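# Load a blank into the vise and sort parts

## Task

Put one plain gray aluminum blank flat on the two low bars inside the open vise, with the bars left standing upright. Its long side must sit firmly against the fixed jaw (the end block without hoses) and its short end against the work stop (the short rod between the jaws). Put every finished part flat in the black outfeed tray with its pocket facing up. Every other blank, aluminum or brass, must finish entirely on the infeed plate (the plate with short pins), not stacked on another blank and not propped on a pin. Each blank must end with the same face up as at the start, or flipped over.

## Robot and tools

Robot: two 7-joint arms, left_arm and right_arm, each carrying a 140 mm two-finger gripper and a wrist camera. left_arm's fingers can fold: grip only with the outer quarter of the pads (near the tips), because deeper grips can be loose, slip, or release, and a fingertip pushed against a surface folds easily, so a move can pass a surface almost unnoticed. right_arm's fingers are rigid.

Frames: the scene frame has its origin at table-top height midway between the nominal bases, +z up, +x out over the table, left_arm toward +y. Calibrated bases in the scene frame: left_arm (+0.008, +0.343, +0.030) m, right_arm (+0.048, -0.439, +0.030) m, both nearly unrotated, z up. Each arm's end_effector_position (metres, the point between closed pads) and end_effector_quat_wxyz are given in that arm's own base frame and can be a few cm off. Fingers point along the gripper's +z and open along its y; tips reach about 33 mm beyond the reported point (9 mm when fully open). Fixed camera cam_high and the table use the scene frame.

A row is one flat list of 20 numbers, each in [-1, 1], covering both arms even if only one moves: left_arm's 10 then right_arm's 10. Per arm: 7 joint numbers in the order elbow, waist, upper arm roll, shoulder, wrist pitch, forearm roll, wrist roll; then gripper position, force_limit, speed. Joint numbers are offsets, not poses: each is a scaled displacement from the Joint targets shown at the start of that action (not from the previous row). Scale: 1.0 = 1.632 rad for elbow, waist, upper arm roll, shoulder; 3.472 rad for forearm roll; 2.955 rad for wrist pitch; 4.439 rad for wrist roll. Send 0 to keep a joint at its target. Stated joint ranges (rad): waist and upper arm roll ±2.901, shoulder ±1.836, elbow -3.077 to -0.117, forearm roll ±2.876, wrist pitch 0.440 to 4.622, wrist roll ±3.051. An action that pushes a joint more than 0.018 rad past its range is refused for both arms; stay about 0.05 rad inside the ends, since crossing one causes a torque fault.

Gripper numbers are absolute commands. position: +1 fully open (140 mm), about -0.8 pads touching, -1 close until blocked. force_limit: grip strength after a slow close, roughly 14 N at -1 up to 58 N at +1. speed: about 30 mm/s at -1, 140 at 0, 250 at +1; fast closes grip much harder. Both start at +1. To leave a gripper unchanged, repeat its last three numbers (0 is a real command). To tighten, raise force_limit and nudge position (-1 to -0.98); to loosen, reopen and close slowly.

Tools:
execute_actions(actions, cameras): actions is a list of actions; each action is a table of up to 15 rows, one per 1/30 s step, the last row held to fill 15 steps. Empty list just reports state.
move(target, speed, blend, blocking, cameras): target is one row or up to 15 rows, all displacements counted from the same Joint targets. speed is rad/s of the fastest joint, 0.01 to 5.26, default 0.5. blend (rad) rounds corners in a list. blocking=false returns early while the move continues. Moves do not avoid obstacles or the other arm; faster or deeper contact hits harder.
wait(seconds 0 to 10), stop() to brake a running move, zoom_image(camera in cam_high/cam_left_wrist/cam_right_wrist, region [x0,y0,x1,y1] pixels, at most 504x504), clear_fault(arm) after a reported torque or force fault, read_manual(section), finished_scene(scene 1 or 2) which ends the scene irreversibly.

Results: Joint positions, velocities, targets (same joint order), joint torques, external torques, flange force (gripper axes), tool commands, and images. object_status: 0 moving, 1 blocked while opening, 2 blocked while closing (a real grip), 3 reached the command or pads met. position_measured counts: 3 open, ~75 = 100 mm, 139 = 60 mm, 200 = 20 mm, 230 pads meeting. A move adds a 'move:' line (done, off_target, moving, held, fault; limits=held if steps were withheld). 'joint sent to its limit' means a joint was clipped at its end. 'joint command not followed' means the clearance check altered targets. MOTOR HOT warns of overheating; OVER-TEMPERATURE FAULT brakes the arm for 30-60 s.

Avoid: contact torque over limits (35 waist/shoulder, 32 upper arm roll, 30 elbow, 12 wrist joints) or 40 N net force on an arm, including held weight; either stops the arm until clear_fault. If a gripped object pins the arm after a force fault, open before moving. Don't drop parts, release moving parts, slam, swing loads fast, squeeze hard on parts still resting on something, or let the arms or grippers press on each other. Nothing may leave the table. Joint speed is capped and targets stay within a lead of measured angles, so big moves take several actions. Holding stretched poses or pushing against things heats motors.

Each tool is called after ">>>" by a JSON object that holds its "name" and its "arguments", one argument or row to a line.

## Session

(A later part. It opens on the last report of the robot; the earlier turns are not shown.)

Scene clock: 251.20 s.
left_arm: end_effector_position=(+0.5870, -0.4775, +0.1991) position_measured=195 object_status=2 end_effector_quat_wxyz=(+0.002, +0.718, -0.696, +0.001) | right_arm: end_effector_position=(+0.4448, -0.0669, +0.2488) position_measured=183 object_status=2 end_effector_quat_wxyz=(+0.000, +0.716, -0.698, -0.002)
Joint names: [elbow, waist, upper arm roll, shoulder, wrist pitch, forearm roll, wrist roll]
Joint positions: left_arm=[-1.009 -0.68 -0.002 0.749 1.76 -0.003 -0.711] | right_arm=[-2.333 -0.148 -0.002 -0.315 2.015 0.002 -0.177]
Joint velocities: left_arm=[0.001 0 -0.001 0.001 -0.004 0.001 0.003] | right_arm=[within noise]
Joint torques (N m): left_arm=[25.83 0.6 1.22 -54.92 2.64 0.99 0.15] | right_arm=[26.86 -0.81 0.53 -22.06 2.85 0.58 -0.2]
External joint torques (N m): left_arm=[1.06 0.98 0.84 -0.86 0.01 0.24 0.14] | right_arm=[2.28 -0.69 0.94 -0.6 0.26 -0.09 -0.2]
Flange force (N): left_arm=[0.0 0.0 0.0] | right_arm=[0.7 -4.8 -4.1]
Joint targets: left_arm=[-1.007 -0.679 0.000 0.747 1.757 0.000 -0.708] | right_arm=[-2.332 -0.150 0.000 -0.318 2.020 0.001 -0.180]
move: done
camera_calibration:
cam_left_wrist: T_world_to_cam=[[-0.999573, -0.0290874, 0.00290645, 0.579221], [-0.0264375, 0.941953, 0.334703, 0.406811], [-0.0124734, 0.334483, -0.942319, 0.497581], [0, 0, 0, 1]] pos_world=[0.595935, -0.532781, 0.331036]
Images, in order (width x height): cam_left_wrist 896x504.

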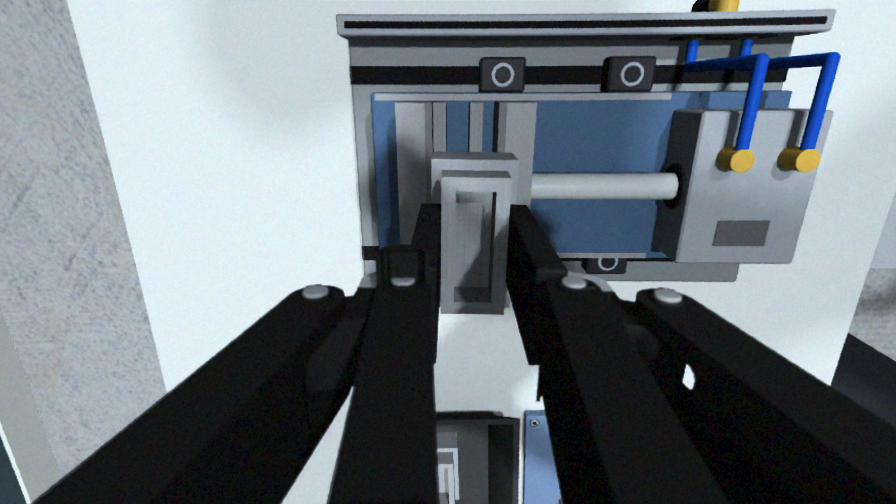

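>>> {"name": "move", "arguments": {
  "target": [-0.55515,0.30441,0,-0.36091,0.10863,0,0.11169,-1,-0.2,-1,0.27696,0.38738,0,0.30576,0.01746,-0.00029,0.1444,-1,-0.1,-1],
  "speed": 0.6
}}

>>> {"name": "zoom_image", "arguments": {
  "camera": "cam_right_wrist",
  "region": [380, 60, 600, 340]
}}

Scene clock: 257.27 s.
left_arm: end_effector_position=(+0.5866, -0.1080, +0.1999) position_measured=195 object_status=2 end_effector_quat_wxyz=(+0.001, +0.720, -0.694, +0.001) | right_arm: end_effector_position=(+0.5342, +0.2813, +0.2006) position_measured=183 object_status=2 end_effector_quat_wxyz=(-0.001, +0.717, -0.697, -0.001)
Joint names: [elbow, waist, upper arm roll, shoulder, wrist pitch, forearm roll, wrist roll]
Joint positions: left_arm=[-1.913 -0.182 0.001 0.162 2.075 -0.003 -0.217] | right_arm=[-1.883 0.483 0.001 0.182 2.066 0.002 0.455]
Joint velocities: left_arm=[0 0 0.001 0 0.001 -0.001 0.006] | right_arm=[0 0 -0.001 -0.002 0 0 0.006]
Joint torques (N m): left_arm=[24.57 0.4 0.42 -38.74 3.04 0.88 0.08] | right_arm=[26.92 -0.37 0.56 -38.74 2.87 0.33 0.17]
External joint torques (N m): left_arm=[0.57 0.58 0.43 -1.42 0.48 0.23 0.08] | right_arm=[2.71 -0.33 0.43 -0.33 0.36 -0.32 0.17]
Flange force (N): left_arm=[-1.5 2.2 -1.0] | right_arm=[-4.5 -8.5 -3.4]
Joint targets: left_arm=[-1.913 -0.182 0.000 0.158 2.078 0.000 -0.212] | right_arm=[-1.880 0.482 0.000 0.182 2.072 0.000 0.461]
move: done
camera_calibration:
cam_left_wrist: T_world_to_cam=[[-0.99933, -0.0365636, 0.00148818, 0.58889], [-0.0339352, 0.941177, 0.336206, 0.0624655], [-0.0136936, 0.335931, -0.941787, 0.375464], [0, 0, 0, 1]] pos_world=[0.595756, -0.163389, 0.33173]
cam_right_wrist: T_world_to_cam=[[-0.998959, -0.0450405, -0.00719812, 0.5572], [-0.0447248, 0.93628, 0.348396, -0.305278], [-0.00895246, 0.348355, -0.93732, 0.230401], [0, 0, 0, 1]] pos_world=[0.545029, 0.230661, 0.326328]

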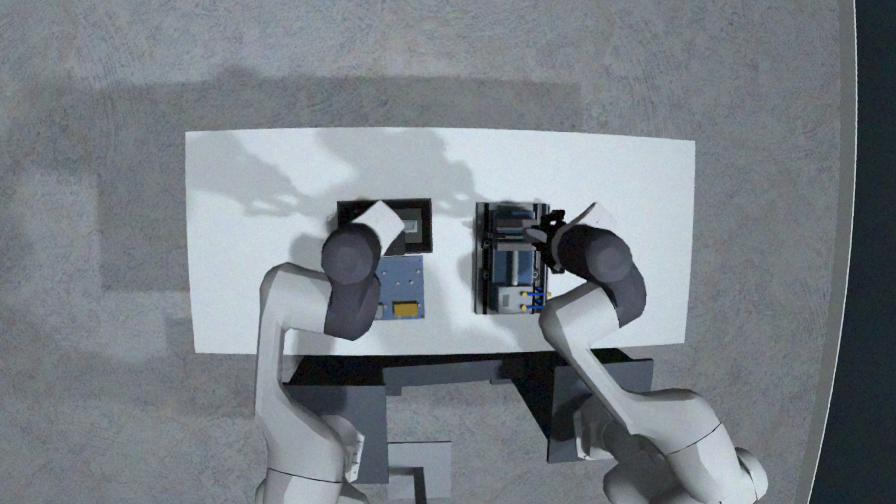

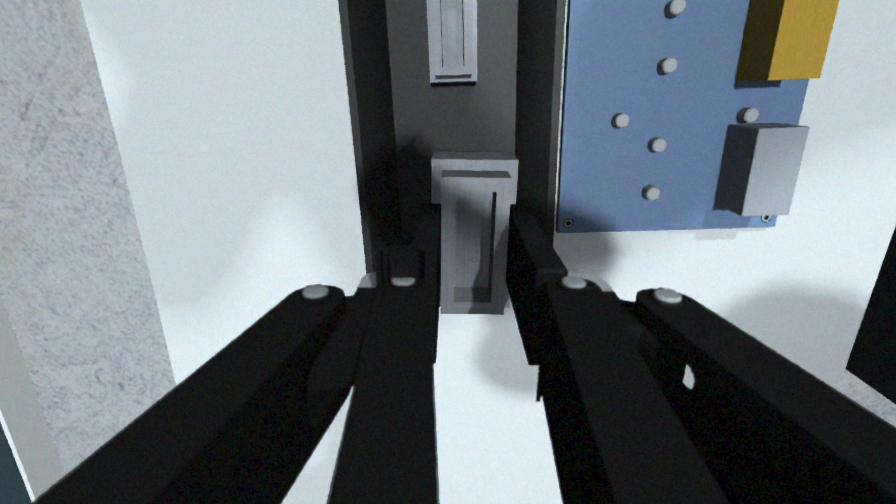

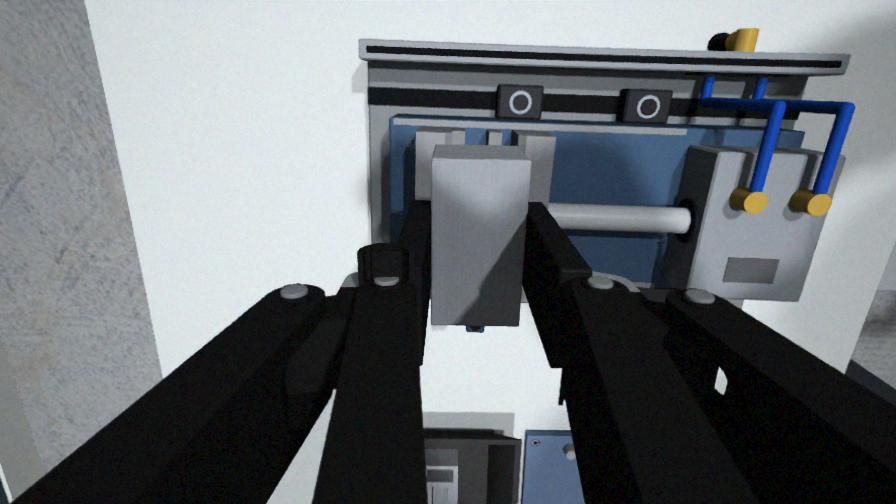

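Scaled by 1.800 from the camera's 896x504 image, which has a finer 1280x720 frame.

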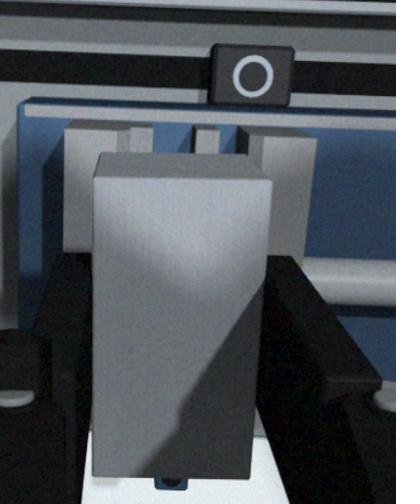

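>>> {"name": "zoom_image", "arguments": {
  "camera": "cam_left_wrist",
  "region": [330, 0, 580, 330]
}}

Scaled by 1.527 from the camera's 896x504 image, which has a finer 1280x720 frame.

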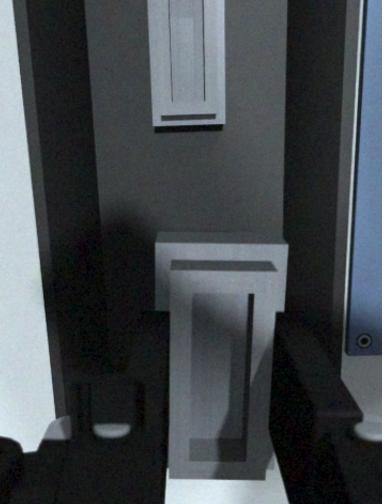

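>>> {"name": "zoom_image", "arguments": {
  "camera": "cam_right_wrist",
  "region": [350, 20, 620, 150]
}}

>>> {"name": "zoom_image", "arguments": {
  "camera": "cam_right_wrist",
  "region": [600, 20, 870, 150]
}}

>>> {"name": "move", "arguments": {
  "target": [
    [-0.04271,0.00092,0,0.06556,0.05973,0,-0.00732,-1,-0.2,-1,0,0,0,0,0,0,0,-1,-0.1,-1],
    [-0.06703,0.00092,0,0.13909,0.11387,0,-0.00732,-1,-0.2,-1,0,0,0,0,0,0,0,-1,-0.1,-1]
  ],
  "speed": [0.2,0.1],
  "blend": [0.01,0],
  "cameras": ["cam_left_wrist"]
}}

Scaled by 1.867 from the camera's 896x504 image, which has a finer 1280x720 frame.

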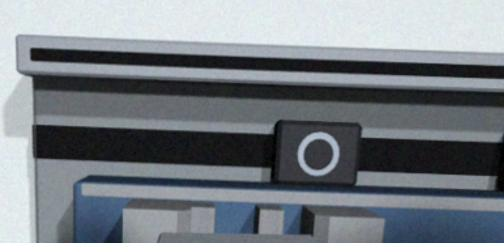

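Scaled by 1.867 from the camera's 896x504 image, which has a finer 1280x720 frame.

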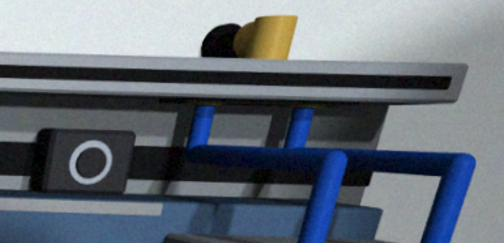

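Scene clock: 303.53 s.
left_arm: end_effector_position=(+0.5925, -0.1088, +0.0466) position_measured=195 object_status=2 end_effector_quat_wxyz=(+0.000, +0.729, -0.685, +0.002) | right_arm: end_effector_position=(+0.5345, +0.2813, +0.2008) position_measured=183 object_status=2 end_effector_quat_wxyz=(-0.001, +0.716, -0.698, -0.001)
Joint names: [elbow, waist, upper arm roll, shoulder, wrist pitch, forearm roll, wrist roll]
Joint positions: left_arm=[-2.023 -0.182 0.001 0.385 2.411 -0.003 -0.241] | right_arm=[-1.883 0.483 0.001 0.182 2.067 0.002 0.457]
Joint velocities: left_arm=[-0.001 0 0 -0.001 0.004 0 0.002] | right_arm=[within noise]
Joint torques (N m): left_arm=[21.83 0.81 0.63 -42.14 3.05 0.73 -0.22] | right_arm=[26.66 -0.3 0.67 -38.72 2.82 0.37 0.08]
External joint torques (N m): left_arm=[0.64 1.1 0.53 -0.68 0.48 0.23 -0.22] | right_arm=[2.4 -0.1 0.68 -0.25 0.29 -0.28 0.08]
Flange force (N): left_arm=[-1.1 -0.4 -0.4] | right_arm=[-4.3 -7.6 -3.0]
Joint targets: left_arm=[-2.022 -0.180 0.000 0.385 2.415 0.000 -0.244] | right_arm=[-1.880 0.482 0.000 0.182 2.072 0.000 0.461]
move: done
camera_calibration:
cam_left_wrist: T_world_to_cam=[[-0.998103, -0.0615558, -0.00111511, 0.591788], [-0.058343, 0.939916, 0.336384, 0.129228], [-0.0196583, 0.335811, -0.941724, 0.234926], [0, 0, 0, 1]] pos_world=[0.602823, -0.163926, 0.178425]
Images, in order (width x height): cam_left_wrist 896x504.

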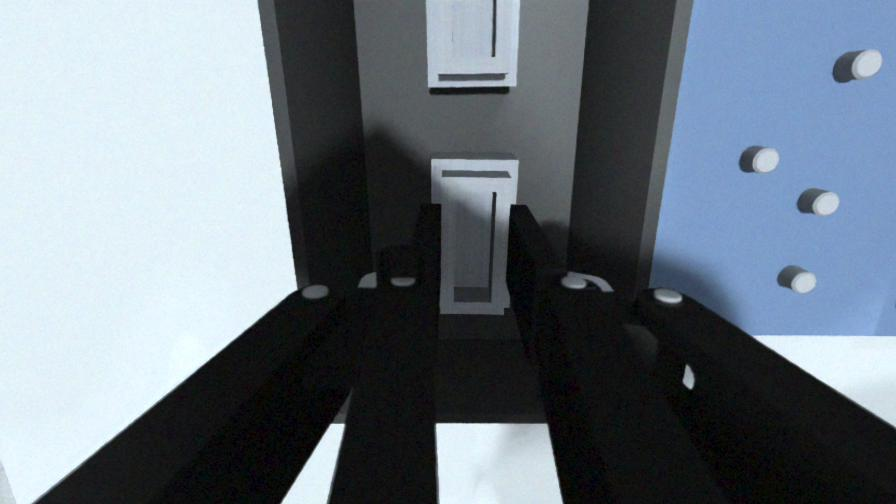

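>>> {"name": "move", "arguments": {
  "target": [-0.00154,0,0,0.01406,0.00862,0,0,-1,-0.2,-1,-0.0598,0.00797,0,0.03578,0.05279,0,0.00496,-1,-0.1,-1],
  "speed": 0.12,
  "cameras": ["cam_right_wrist"]
}}

>>> {"name": "zoom_image", "arguments": {
  "camera": "cam_right_wrist",
  "region": [370, 80, 600, 340]
}}

Scene clock: 319.30 s.
left_arm: end_effector_position=(+0.5935, -0.1089, +0.0386) position_measured=195 object_status=2 end_effector_quat_wxyz=(-0.001, +0.729, -0.685, +0.003) | right_arm: end_effector_position=(+0.5281, +0.2855, +0.1359) position_measured=183 object_status=2 end_effector_quat_wxyz=(-0.001, +0.713, -0.702, +0.000)
Joint names: [elbow, waist, upper arm roll, shoulder, wrist pitch, forearm roll, wrist roll]
Joint positions: left_arm=[-2.024 -0.182 0.001 0.401 2.429 -0.003 -0.241] | right_arm=[-1.978 0.494 0.001 0.241 2.221 0.002 0.478]
Joint velocities: left_arm=[within noise] | right_arm=[0 0 0.001 -0.001 0.004 0 0.004]
Joint torques (N m): left_arm=[20.6 0.71 0.65 -37.51 4.15 0.72 -0.21] | right_arm=[25.28 0.15 0.77 -39.88 2.96 0.32 0.09]
External joint torques (N m): left_arm=[-0.33 0.96 0.5 4.05 1.58 0.22 -0.21] | right_arm=[2.05 0.21 0.61 -0.55 0.43 -0.27 0.09]
Flange force (N): left_arm=[0.5 -6.2 10.7] | right_arm=[-3.6 -5.1 -1.7]
Joint targets: left_arm=[-2.025 -0.180 0.000 0.408 2.440 0.000 -0.244] | right_arm=[-1.978 0.495 0.000 0.240 2.228 0.000 0.483]
move: off_target (left_arm); left_arm: the wrist pitch is farthest, 0.011 rad from its target
camera_calibration:
cam_right_wrist: T_world_to_cam=[[-0.999418, -0.0328711, -0.00907565, 0.547846], [-0.0339711, 0.936499, 0.349021, -0.292764], [-0.00297337, 0.349127, -0.937071, 0.164744], [0, 0, 0, 1]] pos_world=[0.538072, 0.234665, 0.26153]
Images, in order (width x height): cam_right_wrist 896x504.

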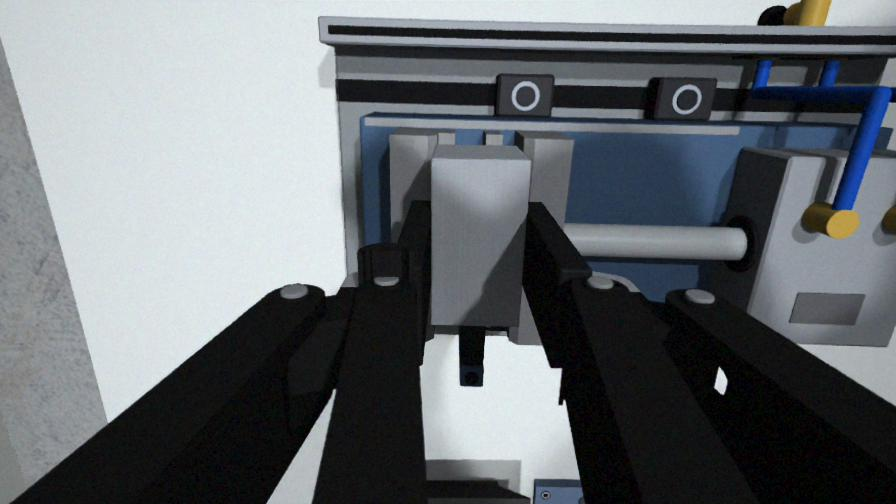

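Scaled by 1.938 from the camera's 896x504 image, which has a finer 1280x720 frame.

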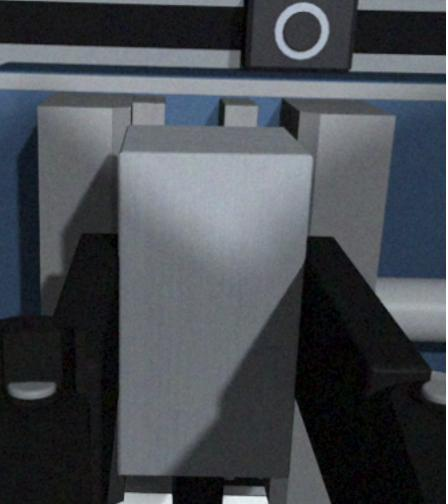

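>>> {"name": "move", "arguments": {
  "target": [0.0006,0,0,-0.0055,-0.0034,0,0,-1,-0.2,-1,0,0,0,0,0,0,0,-1,-0.1,-1],
  "speed": 0.03,
  "cameras": ["cam_left_wrist"]
}}

>>> {"name": "zoom_image", "arguments": {
  "camera": "cam_left_wrist",
  "region": [340, 0, 600, 360]
}}

Scene clock: 322.83 s.
left_arm: end_effector_position=(+0.5935, -0.1089, +0.0386) position_measured=195 object_status=2 end_effector_quat_wxyz=(-0.001, +0.729, -0.685, +0.003) | right_arm: end_effector_position=(+0.5284, +0.2857, +0.1359) position_measured=183 object_status=2 end_effector_quat_wxyz=(-0.002, +0.712, -0.702, +0.000)
Joint names: [elbow, waist, upper arm roll, shoulder, wrist pitch, forearm roll, wrist roll]
Joint positions: left_arm=[-2.024 -0.182 0.001 0.4 2.429 -0.003 -0.241] | right_arm=[-1.978 0.494 0.001 0.241 2.222 0.002 0.479]
Joint velocities: within noise
Joint torques (N m): left_arm=[21.31 0.7 0.67 -41.55 3.02 0.72 -0.21] | right_arm=[25.35 0.04 0.76 -39.81 2.82 0.32 0.13]
External joint torques (N m): left_arm=[0.34 0.91 0.49 0.16 0.44 0.23 -0.21] | right_arm=[2.15 0.24 0.72 -0.57 0.3 -0.27 0.13]
Flange force (N): left_arm=[-0.6 -1.3 1.1] | right_arm=[-3.9 -5.4 -2.1]
Joint targets: left_arm=[-2.024 -0.180 0.000 0.399 2.430 0.000 -0.244] | right_arm=[-1.978 0.495 0.000 0.240 2.228 0.000 0.483]
move: done
camera_calibration:
cam_left_wrist: T_world_to_cam=[[-0.998084, -0.0617674, -0.00349327, 0.592737], [-0.0593506, 0.940037, 0.335869, 0.132732], [-0.017462, 0.335433, -0.941902, 0.226173], [0, 0, 0, 1]] pos_world=[0.603429, -0.164027, 0.170522]
Images, in order (width x height): cam_left_wrist 896x504.

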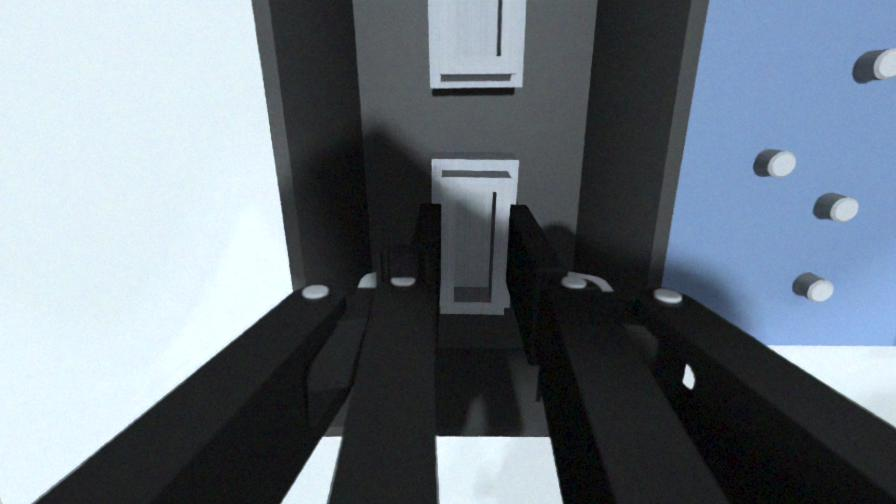

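Scaled by 1.400 from the camera's 896x504 image, which has a finer 1280x720 frame.

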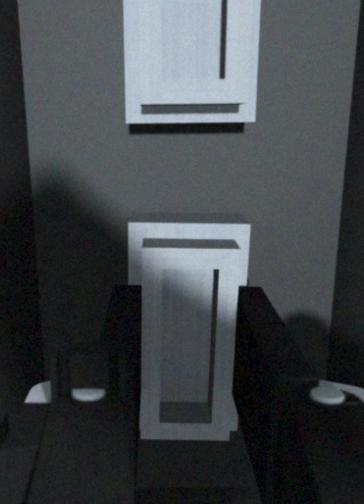

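>>> {"name": "zoom_image", "arguments": {
  "camera": "cam_left_wrist",
  "region": [400, 130, 560, 350]
}}

>>> {"name": "move", "arguments": {
  "target": [0,0,0,0,0,0,0,-0.3,-0.2,-1,0,0,0,0,0,0,0,-1,-0.1,-1],
  "speed": 0.03,
  "cameras": ["cam_left_wrist","cam_right_wrist"]
}}

>>> {"name": "zoom_image", "arguments": {
  "camera": "cam_right_wrist",
  "region": [380, 110, 580, 190]
}}

>>> {"name": "zoom_image", "arguments": {
  "camera": "cam_right_wrist",
  "region": [410, 290, 570, 390]
}}

Scaled by 2.291 from the camera's 896x504 image, which has a finer 1280x720 frame.

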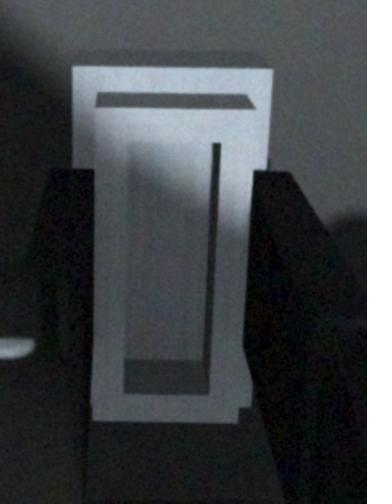

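Scene clock: 349.97 s.
left_arm: end_effector_position=(+0.5935, -0.1089, +0.0386) position_measured=167 object_status=0 end_effector_quat_wxyz=(-0.001, +0.729, -0.685, +0.003) | right_arm: end_effector_position=(+0.5284, +0.2857, +0.1359) position_measured=183 object_status=2 end_effector_quat_wxyz=(-0.002, +0.712, -0.702, +0.000)
Joint names: [elbow, waist, upper arm roll, shoulder, wrist pitch, forearm roll, wrist roll]
Joint positions: left_arm=[-2.024 -0.182 0.001 0.4 2.429 -0.003 -0.241] | right_arm=[-1.978 0.494 0.001 0.241 2.223 0.002 0.479]
Joint velocities: within noise
Joint torques (N m): left_arm=[21.12 0.74 0.7 -41.75 2.72 0.71 -0.21] | right_arm=[25.41 0.06 0.82 -39.84 2.84 0.35 0.07]
External joint torques (N m): left_arm=[0.09 1.02 0.58 -0.01 0.13 0.21 -0.21] | right_arm=[2.16 0.04 0.59 -0.51 0.31 -0.24 0.07]
Flange force (N): left_arm=[-1.0 -0.4 0.2] | right_arm=[-3.7 -5.8 -2.0]
Joint targets: left_arm=[-2.024 -0.180 0.000 0.399 2.430 0.000 -0.244] | right_arm=[-1.978 0.495 0.000 0.240 2.228 0.000 0.483]
move: done
camera_calibration:
cam_left_wrist: T_world_to_cam=[[-0.998084, -0.0617674, -0.00349327, 0.592737], [-0.0593506, 0.940037, 0.335869, 0.132732], [-0.017462, 0.335433, -0.941902, 0.226173], [0, 0, 0, 1]] pos_world=[0.603429, -0.164027, 0.170522]
cam_right_wrist: T_world_to_cam=[[-0.999441, -0.0318929, -0.0100071, 0.547984], [-0.0333792, 0.936421, 0.349288, -0.293227], [-0.00176897, 0.349426, -0.936962, 0.163962], [0, 0, 0, 1]] pos_world=[0.538181, 0.234767, 0.261531]
Images, in order (width x height): cam_left_wrist 896x504, cam_right_wrist 896x504.

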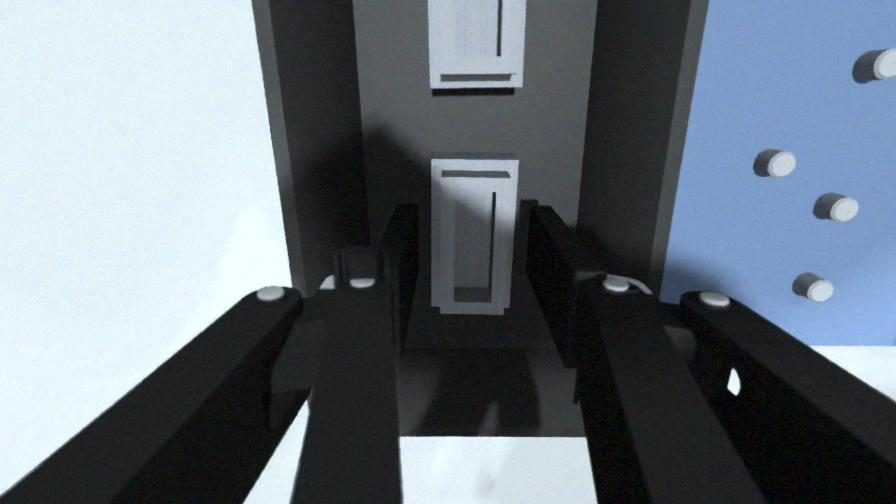

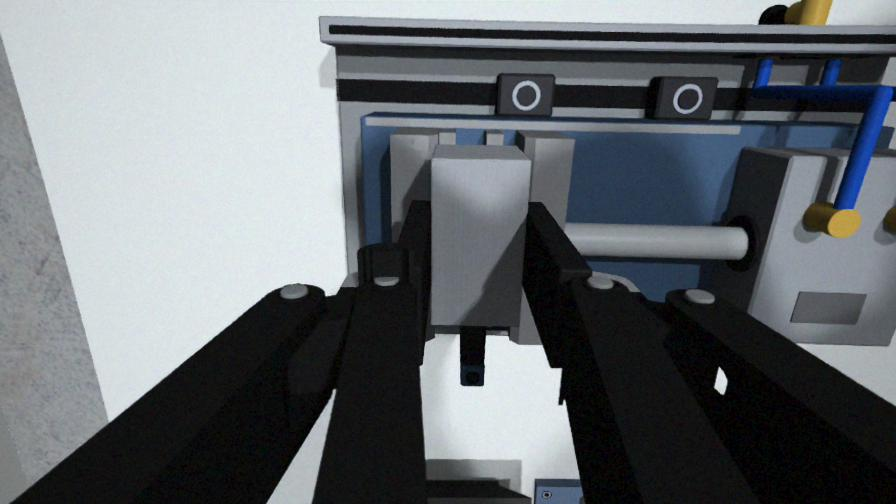

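Scaled by 2.520 from the camera's 896x504 image, which has a finer 1280x720 frame.

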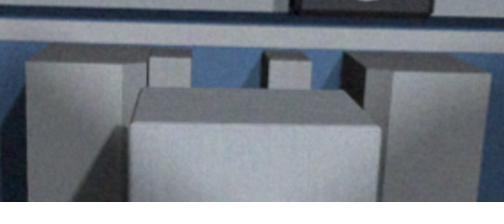

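Scaled by 3.150 from the camera's 896x504 image, which has a finer 1280x720 frame.

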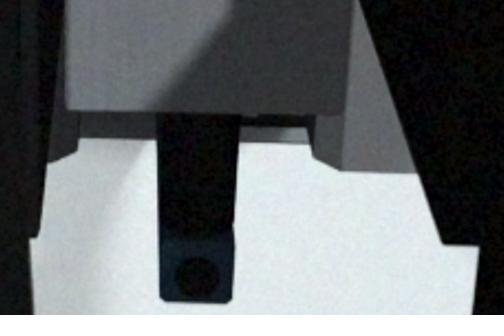

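>>> {"name": "zoom_image", "arguments": {
  "camera": "cam_right_wrist",
  "region": [385, 115, 465, 205]
}}

>>> {"name": "zoom_image", "arguments": {
  "camera": "cam_right_wrist",
  "region": [500, 120, 580, 210]
}}

>>> {"name": "move", "arguments": {
  "target": [
    [0.00325,0,0,-0.02175,-0.01381,0,0,-0.3,-0.2,-1,0,0,0,0,0,0,0,-1,-0.1,-1],
    [0.08113,0,0,-0.13572,-0.11976,0,0,-0.3,-0.2,-1,0,0,0,0,0,0,0,-1,-0.1,-1],
    [-0.17586,0.26348,0,-0.51225,-0.18849,0,0.11129,-0.3,-0.2,-1,0,0,0,0,0,0,0,-1,-0.1,-1]
  ],
  "speed": [0.04,0.3,0.7],
  "blend": [0.005,0.03,0],
  "cameras": ["cam_high"]
}}

>>> {"name": "zoom_image", "arguments": {
  "camera": "cam_high",
  "region": [320, 180, 570, 340]
}}

Scaled by 5.600 from the camera's 896x504 image, which has a finer 1280x720 frame.

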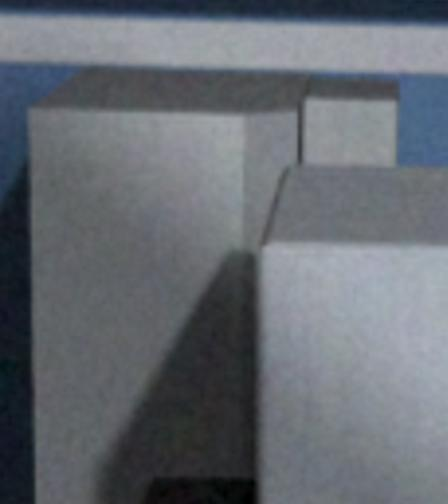

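Scaled by 5.600 from the camera's 896x504 image, which has a finer 1280x720 frame.

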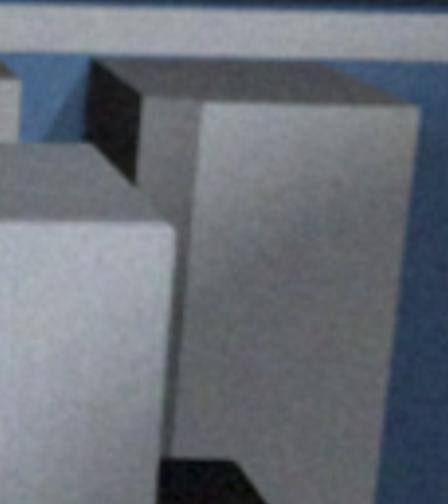

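Scene clock: 388.87 s.
left_arm: end_effector_position=(+0.4081, +0.1029, +0.2995) position_measured=167 object_status=3 end_effector_quat_wxyz=(+0.001, +0.709, -0.705, +0.002) | right_arm: end_effector_position=(+0.5284, +0.2857, +0.1358) position_measured=183 object_status=2 end_effector_quat_wxyz=(-0.002, +0.712, -0.702, +0.000)
Joint names: [elbow, waist, upper arm roll, shoulder, wrist pitch, forearm roll, wrist roll]
Joint positions: left_arm=[-2.31 0.248 0.001 -0.435 1.876 -0.003 0.245] | right_arm=[-1.978 0.494 0.001 0.241 2.223 0.002 0.48]
Joint velocities: left_arm=[0 0.001 0 0 0 -0.001 0.006] | right_arm=[within noise]
Joint torques (N m): left_arm=[24.57 0.93 0.12 -17.93 2.45 0.93 0.06] | right_arm=[25.41 0.06 0.79 -39.79 2.81 0.33 0.06]
External joint torques (N m): left_arm=[-0.11 0.98 0.57 -0.5 -0.08 0.23 0.06] | right_arm=[2.12 0.2 0.69 -0.41 0.27 -0.26 0.06]
Flange force (N): left_arm=[-1.3 2.3 -0.1] | right_arm=[-4.0 -5.9 -1.9]
Joint targets: left_arm=[-2.311 0.250 0.000 -0.437 1.873 0.000 0.250] | right_arm=[-1.978 0.495 0.000 0.240 2.228 0.000 0.483]
move: done
Images, in order (width x height): cam_high 896x504.

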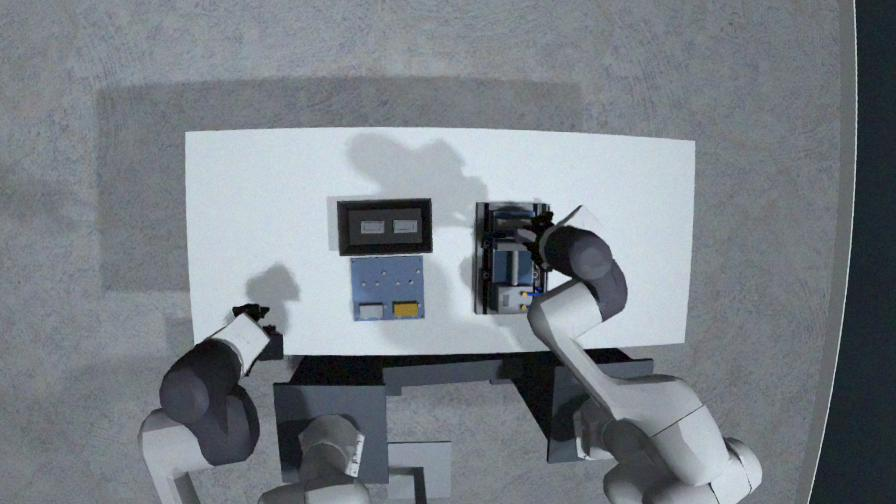

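Scaled by 2.016 from the camera's 896x504 image, which has a finer 1280x720 frame.

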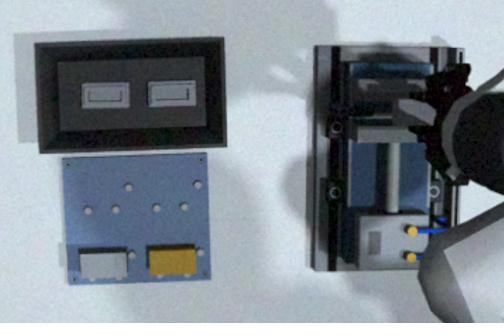

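>>> {"name": "move", "arguments": {
  "target": [0,0,0,0,0,0,0,-0.3,-0.2,-1,-0.01742,0.00184,0,0.01173,0.0161,0,0.00237,-1,-0.1,-1],
  "speed": 0.04,
  "cameras": ["cam_right_wrist"]
}}

>>> {"name": "zoom_image", "arguments": {
  "camera": "cam_right_wrist",
  "region": [385, 115, 465, 205]
}}

>>> {"name": "zoom_image", "arguments": {
  "camera": "cam_right_wrist",
  "region": [500, 120, 580, 210]
}}

>>> {"name": "zoom_image", "arguments": {
  "camera": "cam_right_wrist",
  "region": [400, 280, 560, 400]
}}

Scene clock: 412.10 s.
left_arm: end_effector_position=(+0.4079, +0.1029, +0.2994) position_measured=167 object_status=3 end_effector_quat_wxyz=(+0.001, +0.708, -0.706, +0.001) | right_arm: end_effector_position=(+0.5251, +0.2858, +0.1166) position_measured=183 object_status=2 end_effector_quat_wxyz=(-0.002, +0.710, -0.704, +0.000)
Joint names: [elbow, waist, upper arm roll, shoulder, wrist pitch, forearm roll, wrist roll]
Joint positions: left_arm=[-2.31 0.248 0.001 -0.435 1.875 -0.003 0.247] | right_arm=[-2.006 0.497 0.001 0.26 2.269 0.002 0.489]
Joint velocities: left_arm=[within noise] | right_arm=[-0.002 0 0 0 0.003 0.001 0.002]
Joint torques (N m): left_arm=[24.66 0.92 0.22 -17.83 2.48 0.92 0.1] | right_arm=[24.6 0.11 0.75 -39.63 2.94 0.32 0.18]
External joint torques (N m): left_arm=[-0.03 0.95 0.63 -0.42 -0.05 0.23 0.1] | right_arm=[1.84 0.18 0.58 -0.29 0.43 -0.25 0.18]
Flange force (N): left_arm=[-1.5 1.9 -0.2] | right_arm=[-3.6 -4.8 -0.9]
Joint targets: left_arm=[-2.311 0.250 0.000 -0.437 1.873 0.000 0.250] | right_arm=[-2.006 0.498 0.000 0.259 2.275 0.000 0.493]
move: done
camera_calibration:
cam_right_wrist: T_world_to_cam=[[-0.999633, -0.0251868, -0.01001, 0.542742], [-0.0270969, 0.936615, 0.349311, -0.290143], [0.000577549, 0.349454, -0.936953, 0.144669], [0, 0, 0, 1]] pos_world=[0.534597, 0.234867, 0.242331]
Images, in order (width x height): cam_right_wrist 896x504.

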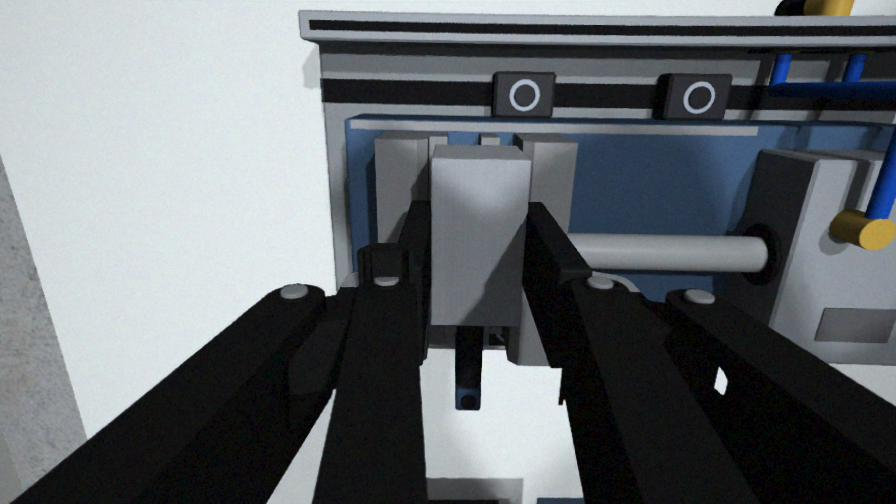

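Scaled by 5.600 from the camera's 896x504 image, which has a finer 1280x720 frame.

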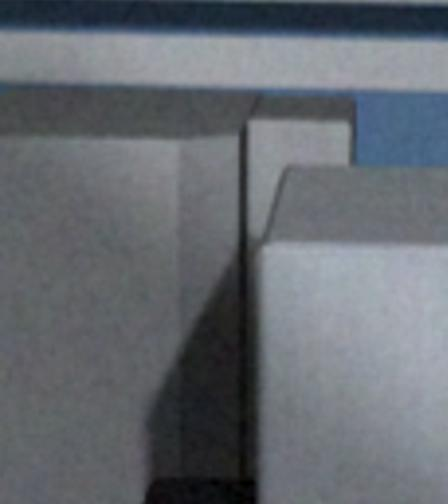

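Scaled by 5.600 from the camera's 896x504 image, which has a finer 1280x720 frame.

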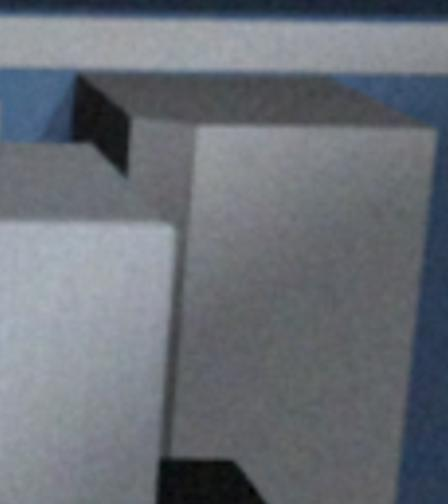

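Scaled by 3.150 from the camera's 896x504 image, which has a finer 1280x720 frame.

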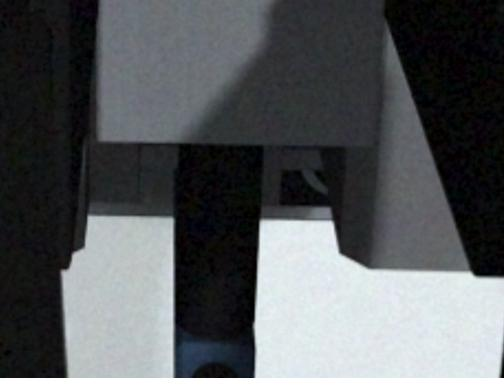

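>>> {"name": "move", "arguments": {
  "target": [0,0,0,0,0,0,0,-0.3,-0.2,-1,-0.00398,0,0,0.00754,0.00636,0,0,-1,-0.1,-1],
  "speed": 0.02,
  "cameras": ["cam_right_wrist"]
}}

>>> {"name": "zoom_image", "arguments": {
  "camera": "cam_right_wrist",
  "region": [385, 115, 465, 205]
}}

Scene clock: 422.23 s.
left_arm: end_effector_position=(+0.4079, +0.1029, +0.2993) position_measured=167 object_status=3 end_effector_quat_wxyz=(+0.001, +0.708, -0.706, +0.001) | right_arm: end_effector_position=(+0.5251, +0.2859, +0.1083) position_measured=183 object_status=2 end_effector_quat_wxyz=(-0.002, +0.710, -0.705, +0.000)
Joint names: [elbow, waist, upper arm roll, shoulder, wrist pitch, forearm roll, wrist roll]
Joint positions: left_arm=[-2.31 0.248 0.001 -0.435 1.875 -0.003 0.247] | right_arm=[-2.012 0.497 0.001 0.272 2.288 0.001 0.49]
Joint velocities: left_arm=[within noise] | right_arm=[0.001 -0.001 -0.001 -0.001 0.006 0 -0.001]
Joint torques (N m): left_arm=[24.76 0.88 0.25 -17.8 2.51 0.93 0.1] | right_arm=[24.54 0.12 0.78 -39.73 2.87 0.32 0.08]
External joint torques (N m): left_arm=[0.14 0.88 0.62 -0.48 -0.01 0.23 0.1] | right_arm=[1.8 0.17 0.58 0.12 0.33 -0.24 0.08]
Flange force (N): left_arm=[-1.5 1.6 -0.5] | right_arm=[-3.9 -5.9 -0.4]
Joint targets: left_arm=[-2.311 0.250 0.000 -0.437 1.873 0.000 0.250] | right_arm=[-2.013 0.498 0.000 0.271 2.294 0.000 0.493]
move: done
camera_calibration:
cam_right_wrist: T_world_to_cam=[[-0.999654, -0.0242987, -0.010112, 0.542387], [-0.0263004, 0.936637, 0.349312, -0.287642], [0.000983457, 0.349457, -0.936952, 0.13658], [0, 0, 0, 1]] pos_world=[0.5345, 0.234867, 0.233931]
Images, in order (width x height): cam_right_wrist 896x504.

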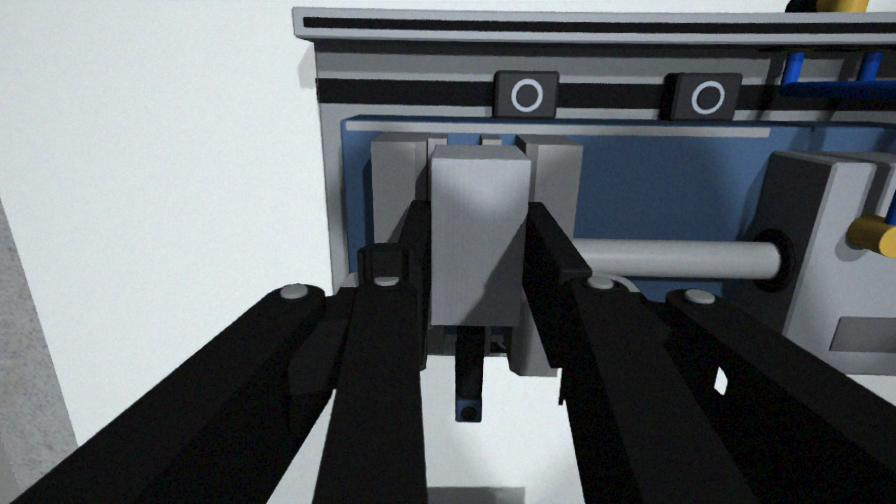

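Scaled by 5.600 from the camera's 896x504 image, which has a finer 1280x720 frame.

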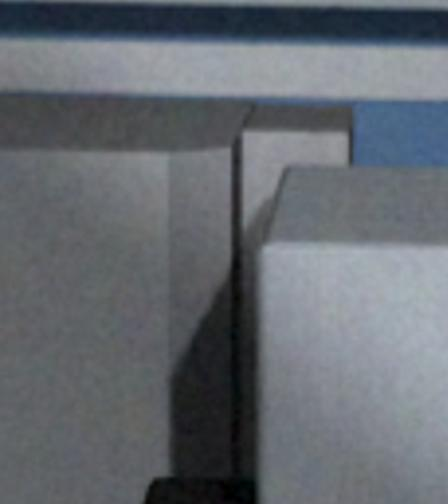

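>>> {"name": "move", "arguments": {
  "target": [0,0,0,0,0,0,0,-0.3,-0.2,-1,0.01158,0.00833,0,0.00678,-0.0018,0,0.00284,-1,-0.1,-1],
  "speed": 0.02,
  "cameras": ["cam_right_wrist"]
}}

>>> {"name": "zoom_image", "arguments": {
  "camera": "cam_right_wrist",
  "region": [385, 115, 465, 205]
}}

Scene clock: 430.30 s.
left_arm: end_effector_position=(+0.4078, +0.1028, +0.2993) position_measured=167 object_status=3 end_effector_quat_wxyz=(+0.001, +0.708, -0.706, +0.001) | right_arm: end_effector_position=(+0.5261, +0.2957, +0.1085) position_measured=183 object_status=2 end_effector_quat_wxyz=(-0.005, +0.711, -0.704, +0.001)
Joint names: [elbow, waist, upper arm roll, shoulder, wrist pitch, forearm roll, wrist roll]
Joint positions: left_arm=[-2.31 0.248 0.001 -0.435 1.875 -0.003 0.247] | right_arm=[-1.997 0.51 0.001 0.283 2.289 0.001 0.501]
Joint velocities: left_arm=[within noise] | right_arm=[0.001 -0.001 0 0 0 -0.001 0.006]
Joint torques (N m): left_arm=[24.81 0.88 0.26 -17.79 2.51 0.92 0.1] | right_arm=[25.99 0.18 0.83 -39.56 2.65 0.33 0.1]
External joint torques (N m): left_arm=[0.07 1 0.78 -0.28 -0.02 0.24 0.1] | right_arm=[3.29 0.11 0.51 0.57 0.11 -0.23 0.1]
Flange force (N): left_arm=[-1.9 1.2 -0.3] | right_arm=[-7.6 -12.5 -1.2]
Joint targets: left_arm=[-2.311 0.250 0.000 -0.437 1.873 0.000 0.250] | right_arm=[-1.994 0.512 0.000 0.282 2.289 0.000 0.506]
move: done
camera_calibration:
cam_right_wrist: T_world_to_cam=[[-0.999518, -0.0271938, -0.0149815, 0.544919], [-0.0307268, 0.935589, 0.351753, -0.294529], [0.00445105, 0.352043, -0.935973, 0.130638], [0, 0, 0, 1]] pos_world=[0.535025, 0.244386, 0.234038]
Images, in order (width x height): cam_right_wrist 896x504.

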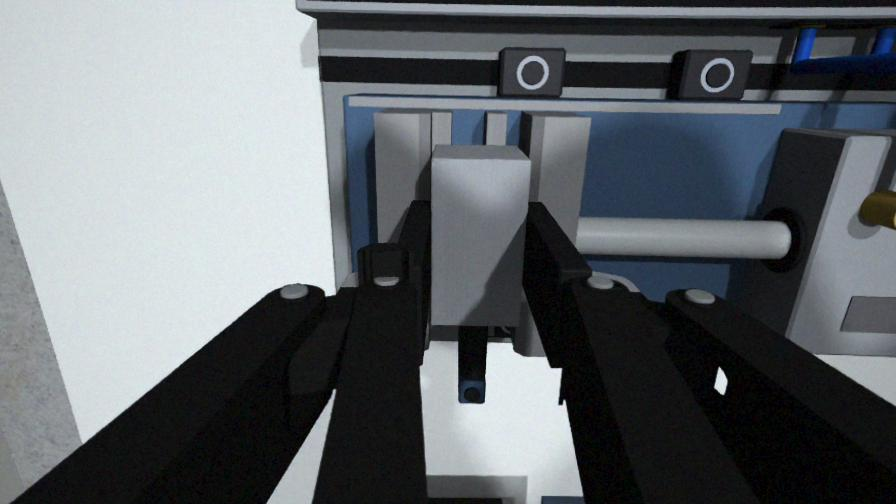

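Scaled by 5.600 from the camera's 896x504 image, which has a finer 1280x720 frame.

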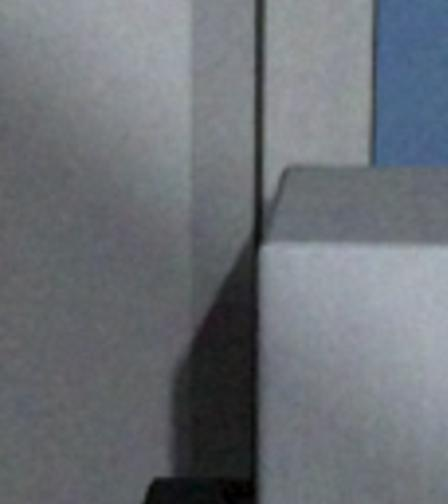

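>>> {"name": "move", "arguments": {
  "target": [0,0,0,0,0,0,0,-0.3,-0.2,-1,0.00423,0.003,0,0.00243,-0.002,0,0.00101,-1,-0.1,-1],
  "speed": 0.015,
  "cameras": []
}}

Scene clock: 440.63 s.
left_arm: end_effector_position=(+0.4078, +0.1028, +0.2993) position_measured=167 object_status=3 end_effector_quat_wxyz=(+0.001, +0.708, -0.706, +0.001) | right_arm: end_effector_position=(+0.5263, +0.2992, +0.1089) position_measured=183 object_status=2 end_effector_quat_wxyz=(-0.005, +0.711, -0.704, +0.001)
Joint names: [elbow, waist, upper arm roll, shoulder, wrist pitch, forearm roll, wrist roll]
Joint positions: left_arm=[-2.311 0.248 0.001 -0.435 1.875 -0.003 0.247] | right_arm=[-1.99 0.515 0.001 0.287 2.287 0.001 0.506]
Joint velocities: left_arm=[within noise] | right_arm=[0.001 0 0 0.001 -0.003 -0.001 0.004]
Joint torques (N m): left_arm=[24.78 0.86 0.28 -17.78 2.53 0.93 0.1] | right_arm=[25.68 0.01 0.9 -40.18 2.39 0.33 0.07]
External joint torques (N m): left_arm=[0.1 0.95 0.77 -0.47 0 0.24 0.1] | right_arm=[2.85 0.06 0.68 0.19 -0.17 -0.24 0.07]
Flange force (N): left_arm=[-1.8 1.7 -0.4] | right_arm=[-6.5 -10.4 -2.0]
Joint targets: left_arm=[-2.311 0.250 0.000 -0.437 1.873 0.000 0.250] | right_arm=[-1.987 0.517 0.000 0.286 2.283 0.000 0.510]
move: done
No camera images: "cameras" was empty.

>>> {"name": "execute_actions", "arguments": {
  "actions": [],
  "cameras": ["cam_right_wrist"]
}}

Scene clock: 455.37 s.
left_arm: end_effector_position=(+0.4078, +0.1028, +0.2993) position_measured=167 object_status=3 end_effector_quat_wxyz=(+0.001, +0.708, -0.706, +0.001) | right_arm: end_effector_position=(+0.5262, +0.2992, +0.1089) position_measured=183 object_status=2 end_effector_quat_wxyz=(-0.005, +0.710, -0.704, +0.001)
Joint names: [elbow, waist, upper arm roll, shoulder, wrist pitch, forearm roll, wrist roll]
Joint positions: left_arm=[-2.311 0.248 0.001 -0.435 1.875 -0.003 0.247] | right_arm=[-1.99 0.515 0.001 0.287 2.286 0.001 0.507]
Joint velocities: within noise
Joint torques (N m): left_arm=[24.82 0.85 0.25 -17.73 2.53 0.93 0.1] | right_arm=[25.19 0.06 0.84 -40.27 2.46 0.33 0.09]
External joint torques (N m): left_arm=[0.15 0.9 0.69 -0.36 0 0.24 0.1] | right_arm=[2.52 0.08 0.6 -0.1 -0.07 -0.24 0.09]
Flange force (N): left_arm=[-1.7 1.2 -0.4] | right_arm=[-5.4 -8.4 -2.0]
Joint targets: left_arm=[-2.311 0.250 0.000 -0.437 1.873 0.000 0.250] | right_arm=[-1.987 0.517 0.000 0.286 2.283 0.000 0.510]
Tool commands: left_gripper/position=-0.3 left_gripper/force_limit=-0.2 left_gripper/speed=-1.0 right_gripper/position=-1.0 right_gripper/force_limit=-0.1 right_gripper/speed=-1.0
camera_calibration:
cam_right_wrist: T_world_to_cam=[[-0.999554, -0.0257293, -0.0151914, 0.544831], [-0.0294303, 0.935595, 0.351846, -0.298658], [0.00516029, 0.352136, -0.935935, 0.129368], [0, 0, 0, 1]] pos_world=[0.53513, 0.247886, 0.234438]
Images, in order (width x height): cam_right_wrist 896x504.

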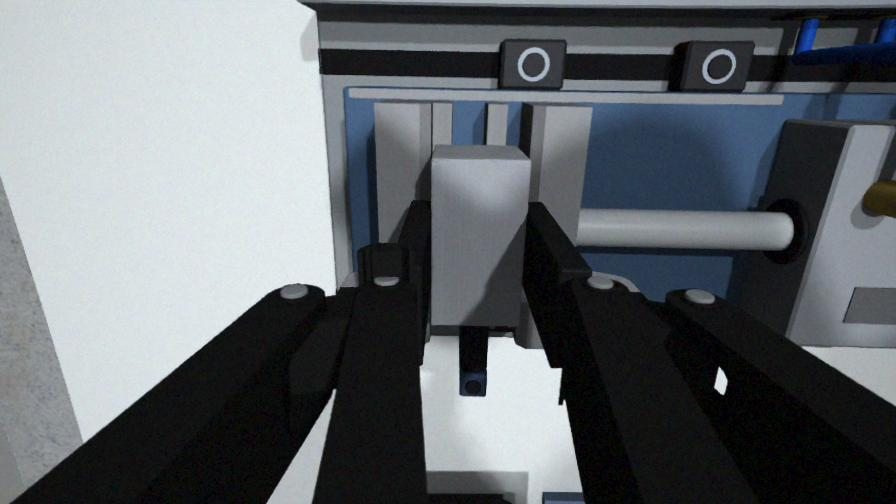

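>>> {"name": "move", "arguments": {
  "target": [0, 0, 0, 0, 0, 0, 0, -0.3, -0.2, -1, 0.0040, 0.0029, 0, 0.0025, -0.0012, 0, 0.0010, -1, -0.1, -1],
  "speed": 0.015,
  "cameras": ["cam_right_wrist"]
}}

Scene clock: 458.03 s.
left_arm: end_effector_position=(+0.4078, +0.1028, +0.2993) position_measured=167 object_status=3 end_effector_quat_wxyz=(+0.001, +0.708, -0.706, +0.001) | right_arm: end_effector_position=(+0.5260, +0.3023, +0.1089) position_measured=183 object_status=2 end_effector_quat_wxyz=(-0.004, +0.711, -0.704, +0.001)
Joint names: [elbow, waist, upper arm roll, shoulder, wrist pitch, forearm roll, wrist roll]
Joint positions: left_arm=[-2.311 0.248 0.001 -0.435 1.875 -0.003 0.247] | right_arm=[-1.984 0.52 0.001 0.291 2.283 0.001 0.51]
Joint velocities: left_arm=[within noise] | right_arm=[0.001 0.001 0 0.001 -0.004 0 0.001]
Joint torques (N m): left_arm=[24.82 0.86 0.3 -17.72 2.53 0.93 0.12] | right_arm=[25.32 0.03 0.89 -40.48 2.39 0.35 0.15]
External joint torques (N m): left_arm=[0.13 0.79 0.6 -0.42 0 0.23 0.12] | right_arm=[2.4 -0.06 0.55 0.17 -0.18 -0.22 0.15]
Flange force (N): left_arm=[-1.5 1.4 -0.4] | right_arm=[-5.6 -8.8 -1.8]
Joint targets: left_arm=[-2.311 0.250 0.000 -0.437 1.873 0.000 0.250] | right_arm=[-1.980 0.522 0.000 0.291 2.279 0.000 0.515]
move: done
camera_calibration:
cam_right_wrist: T_world_to_cam=[[-0.999523, -0.0272406, -0.0145681, 0.545019], [-0.0306246, 0.935632, 0.351646, -0.300884], [0.00405129, 0.351924, -0.93602, 0.128943], [0, 0, 0, 1]] pos_world=[0.535022, 0.250985, 0.234438]
Images, in order (width x height): cam_right_wrist 896x504.

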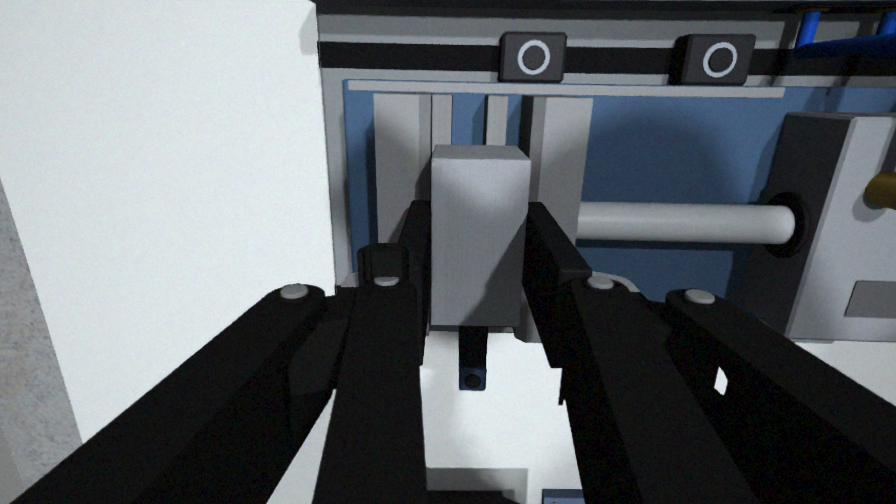

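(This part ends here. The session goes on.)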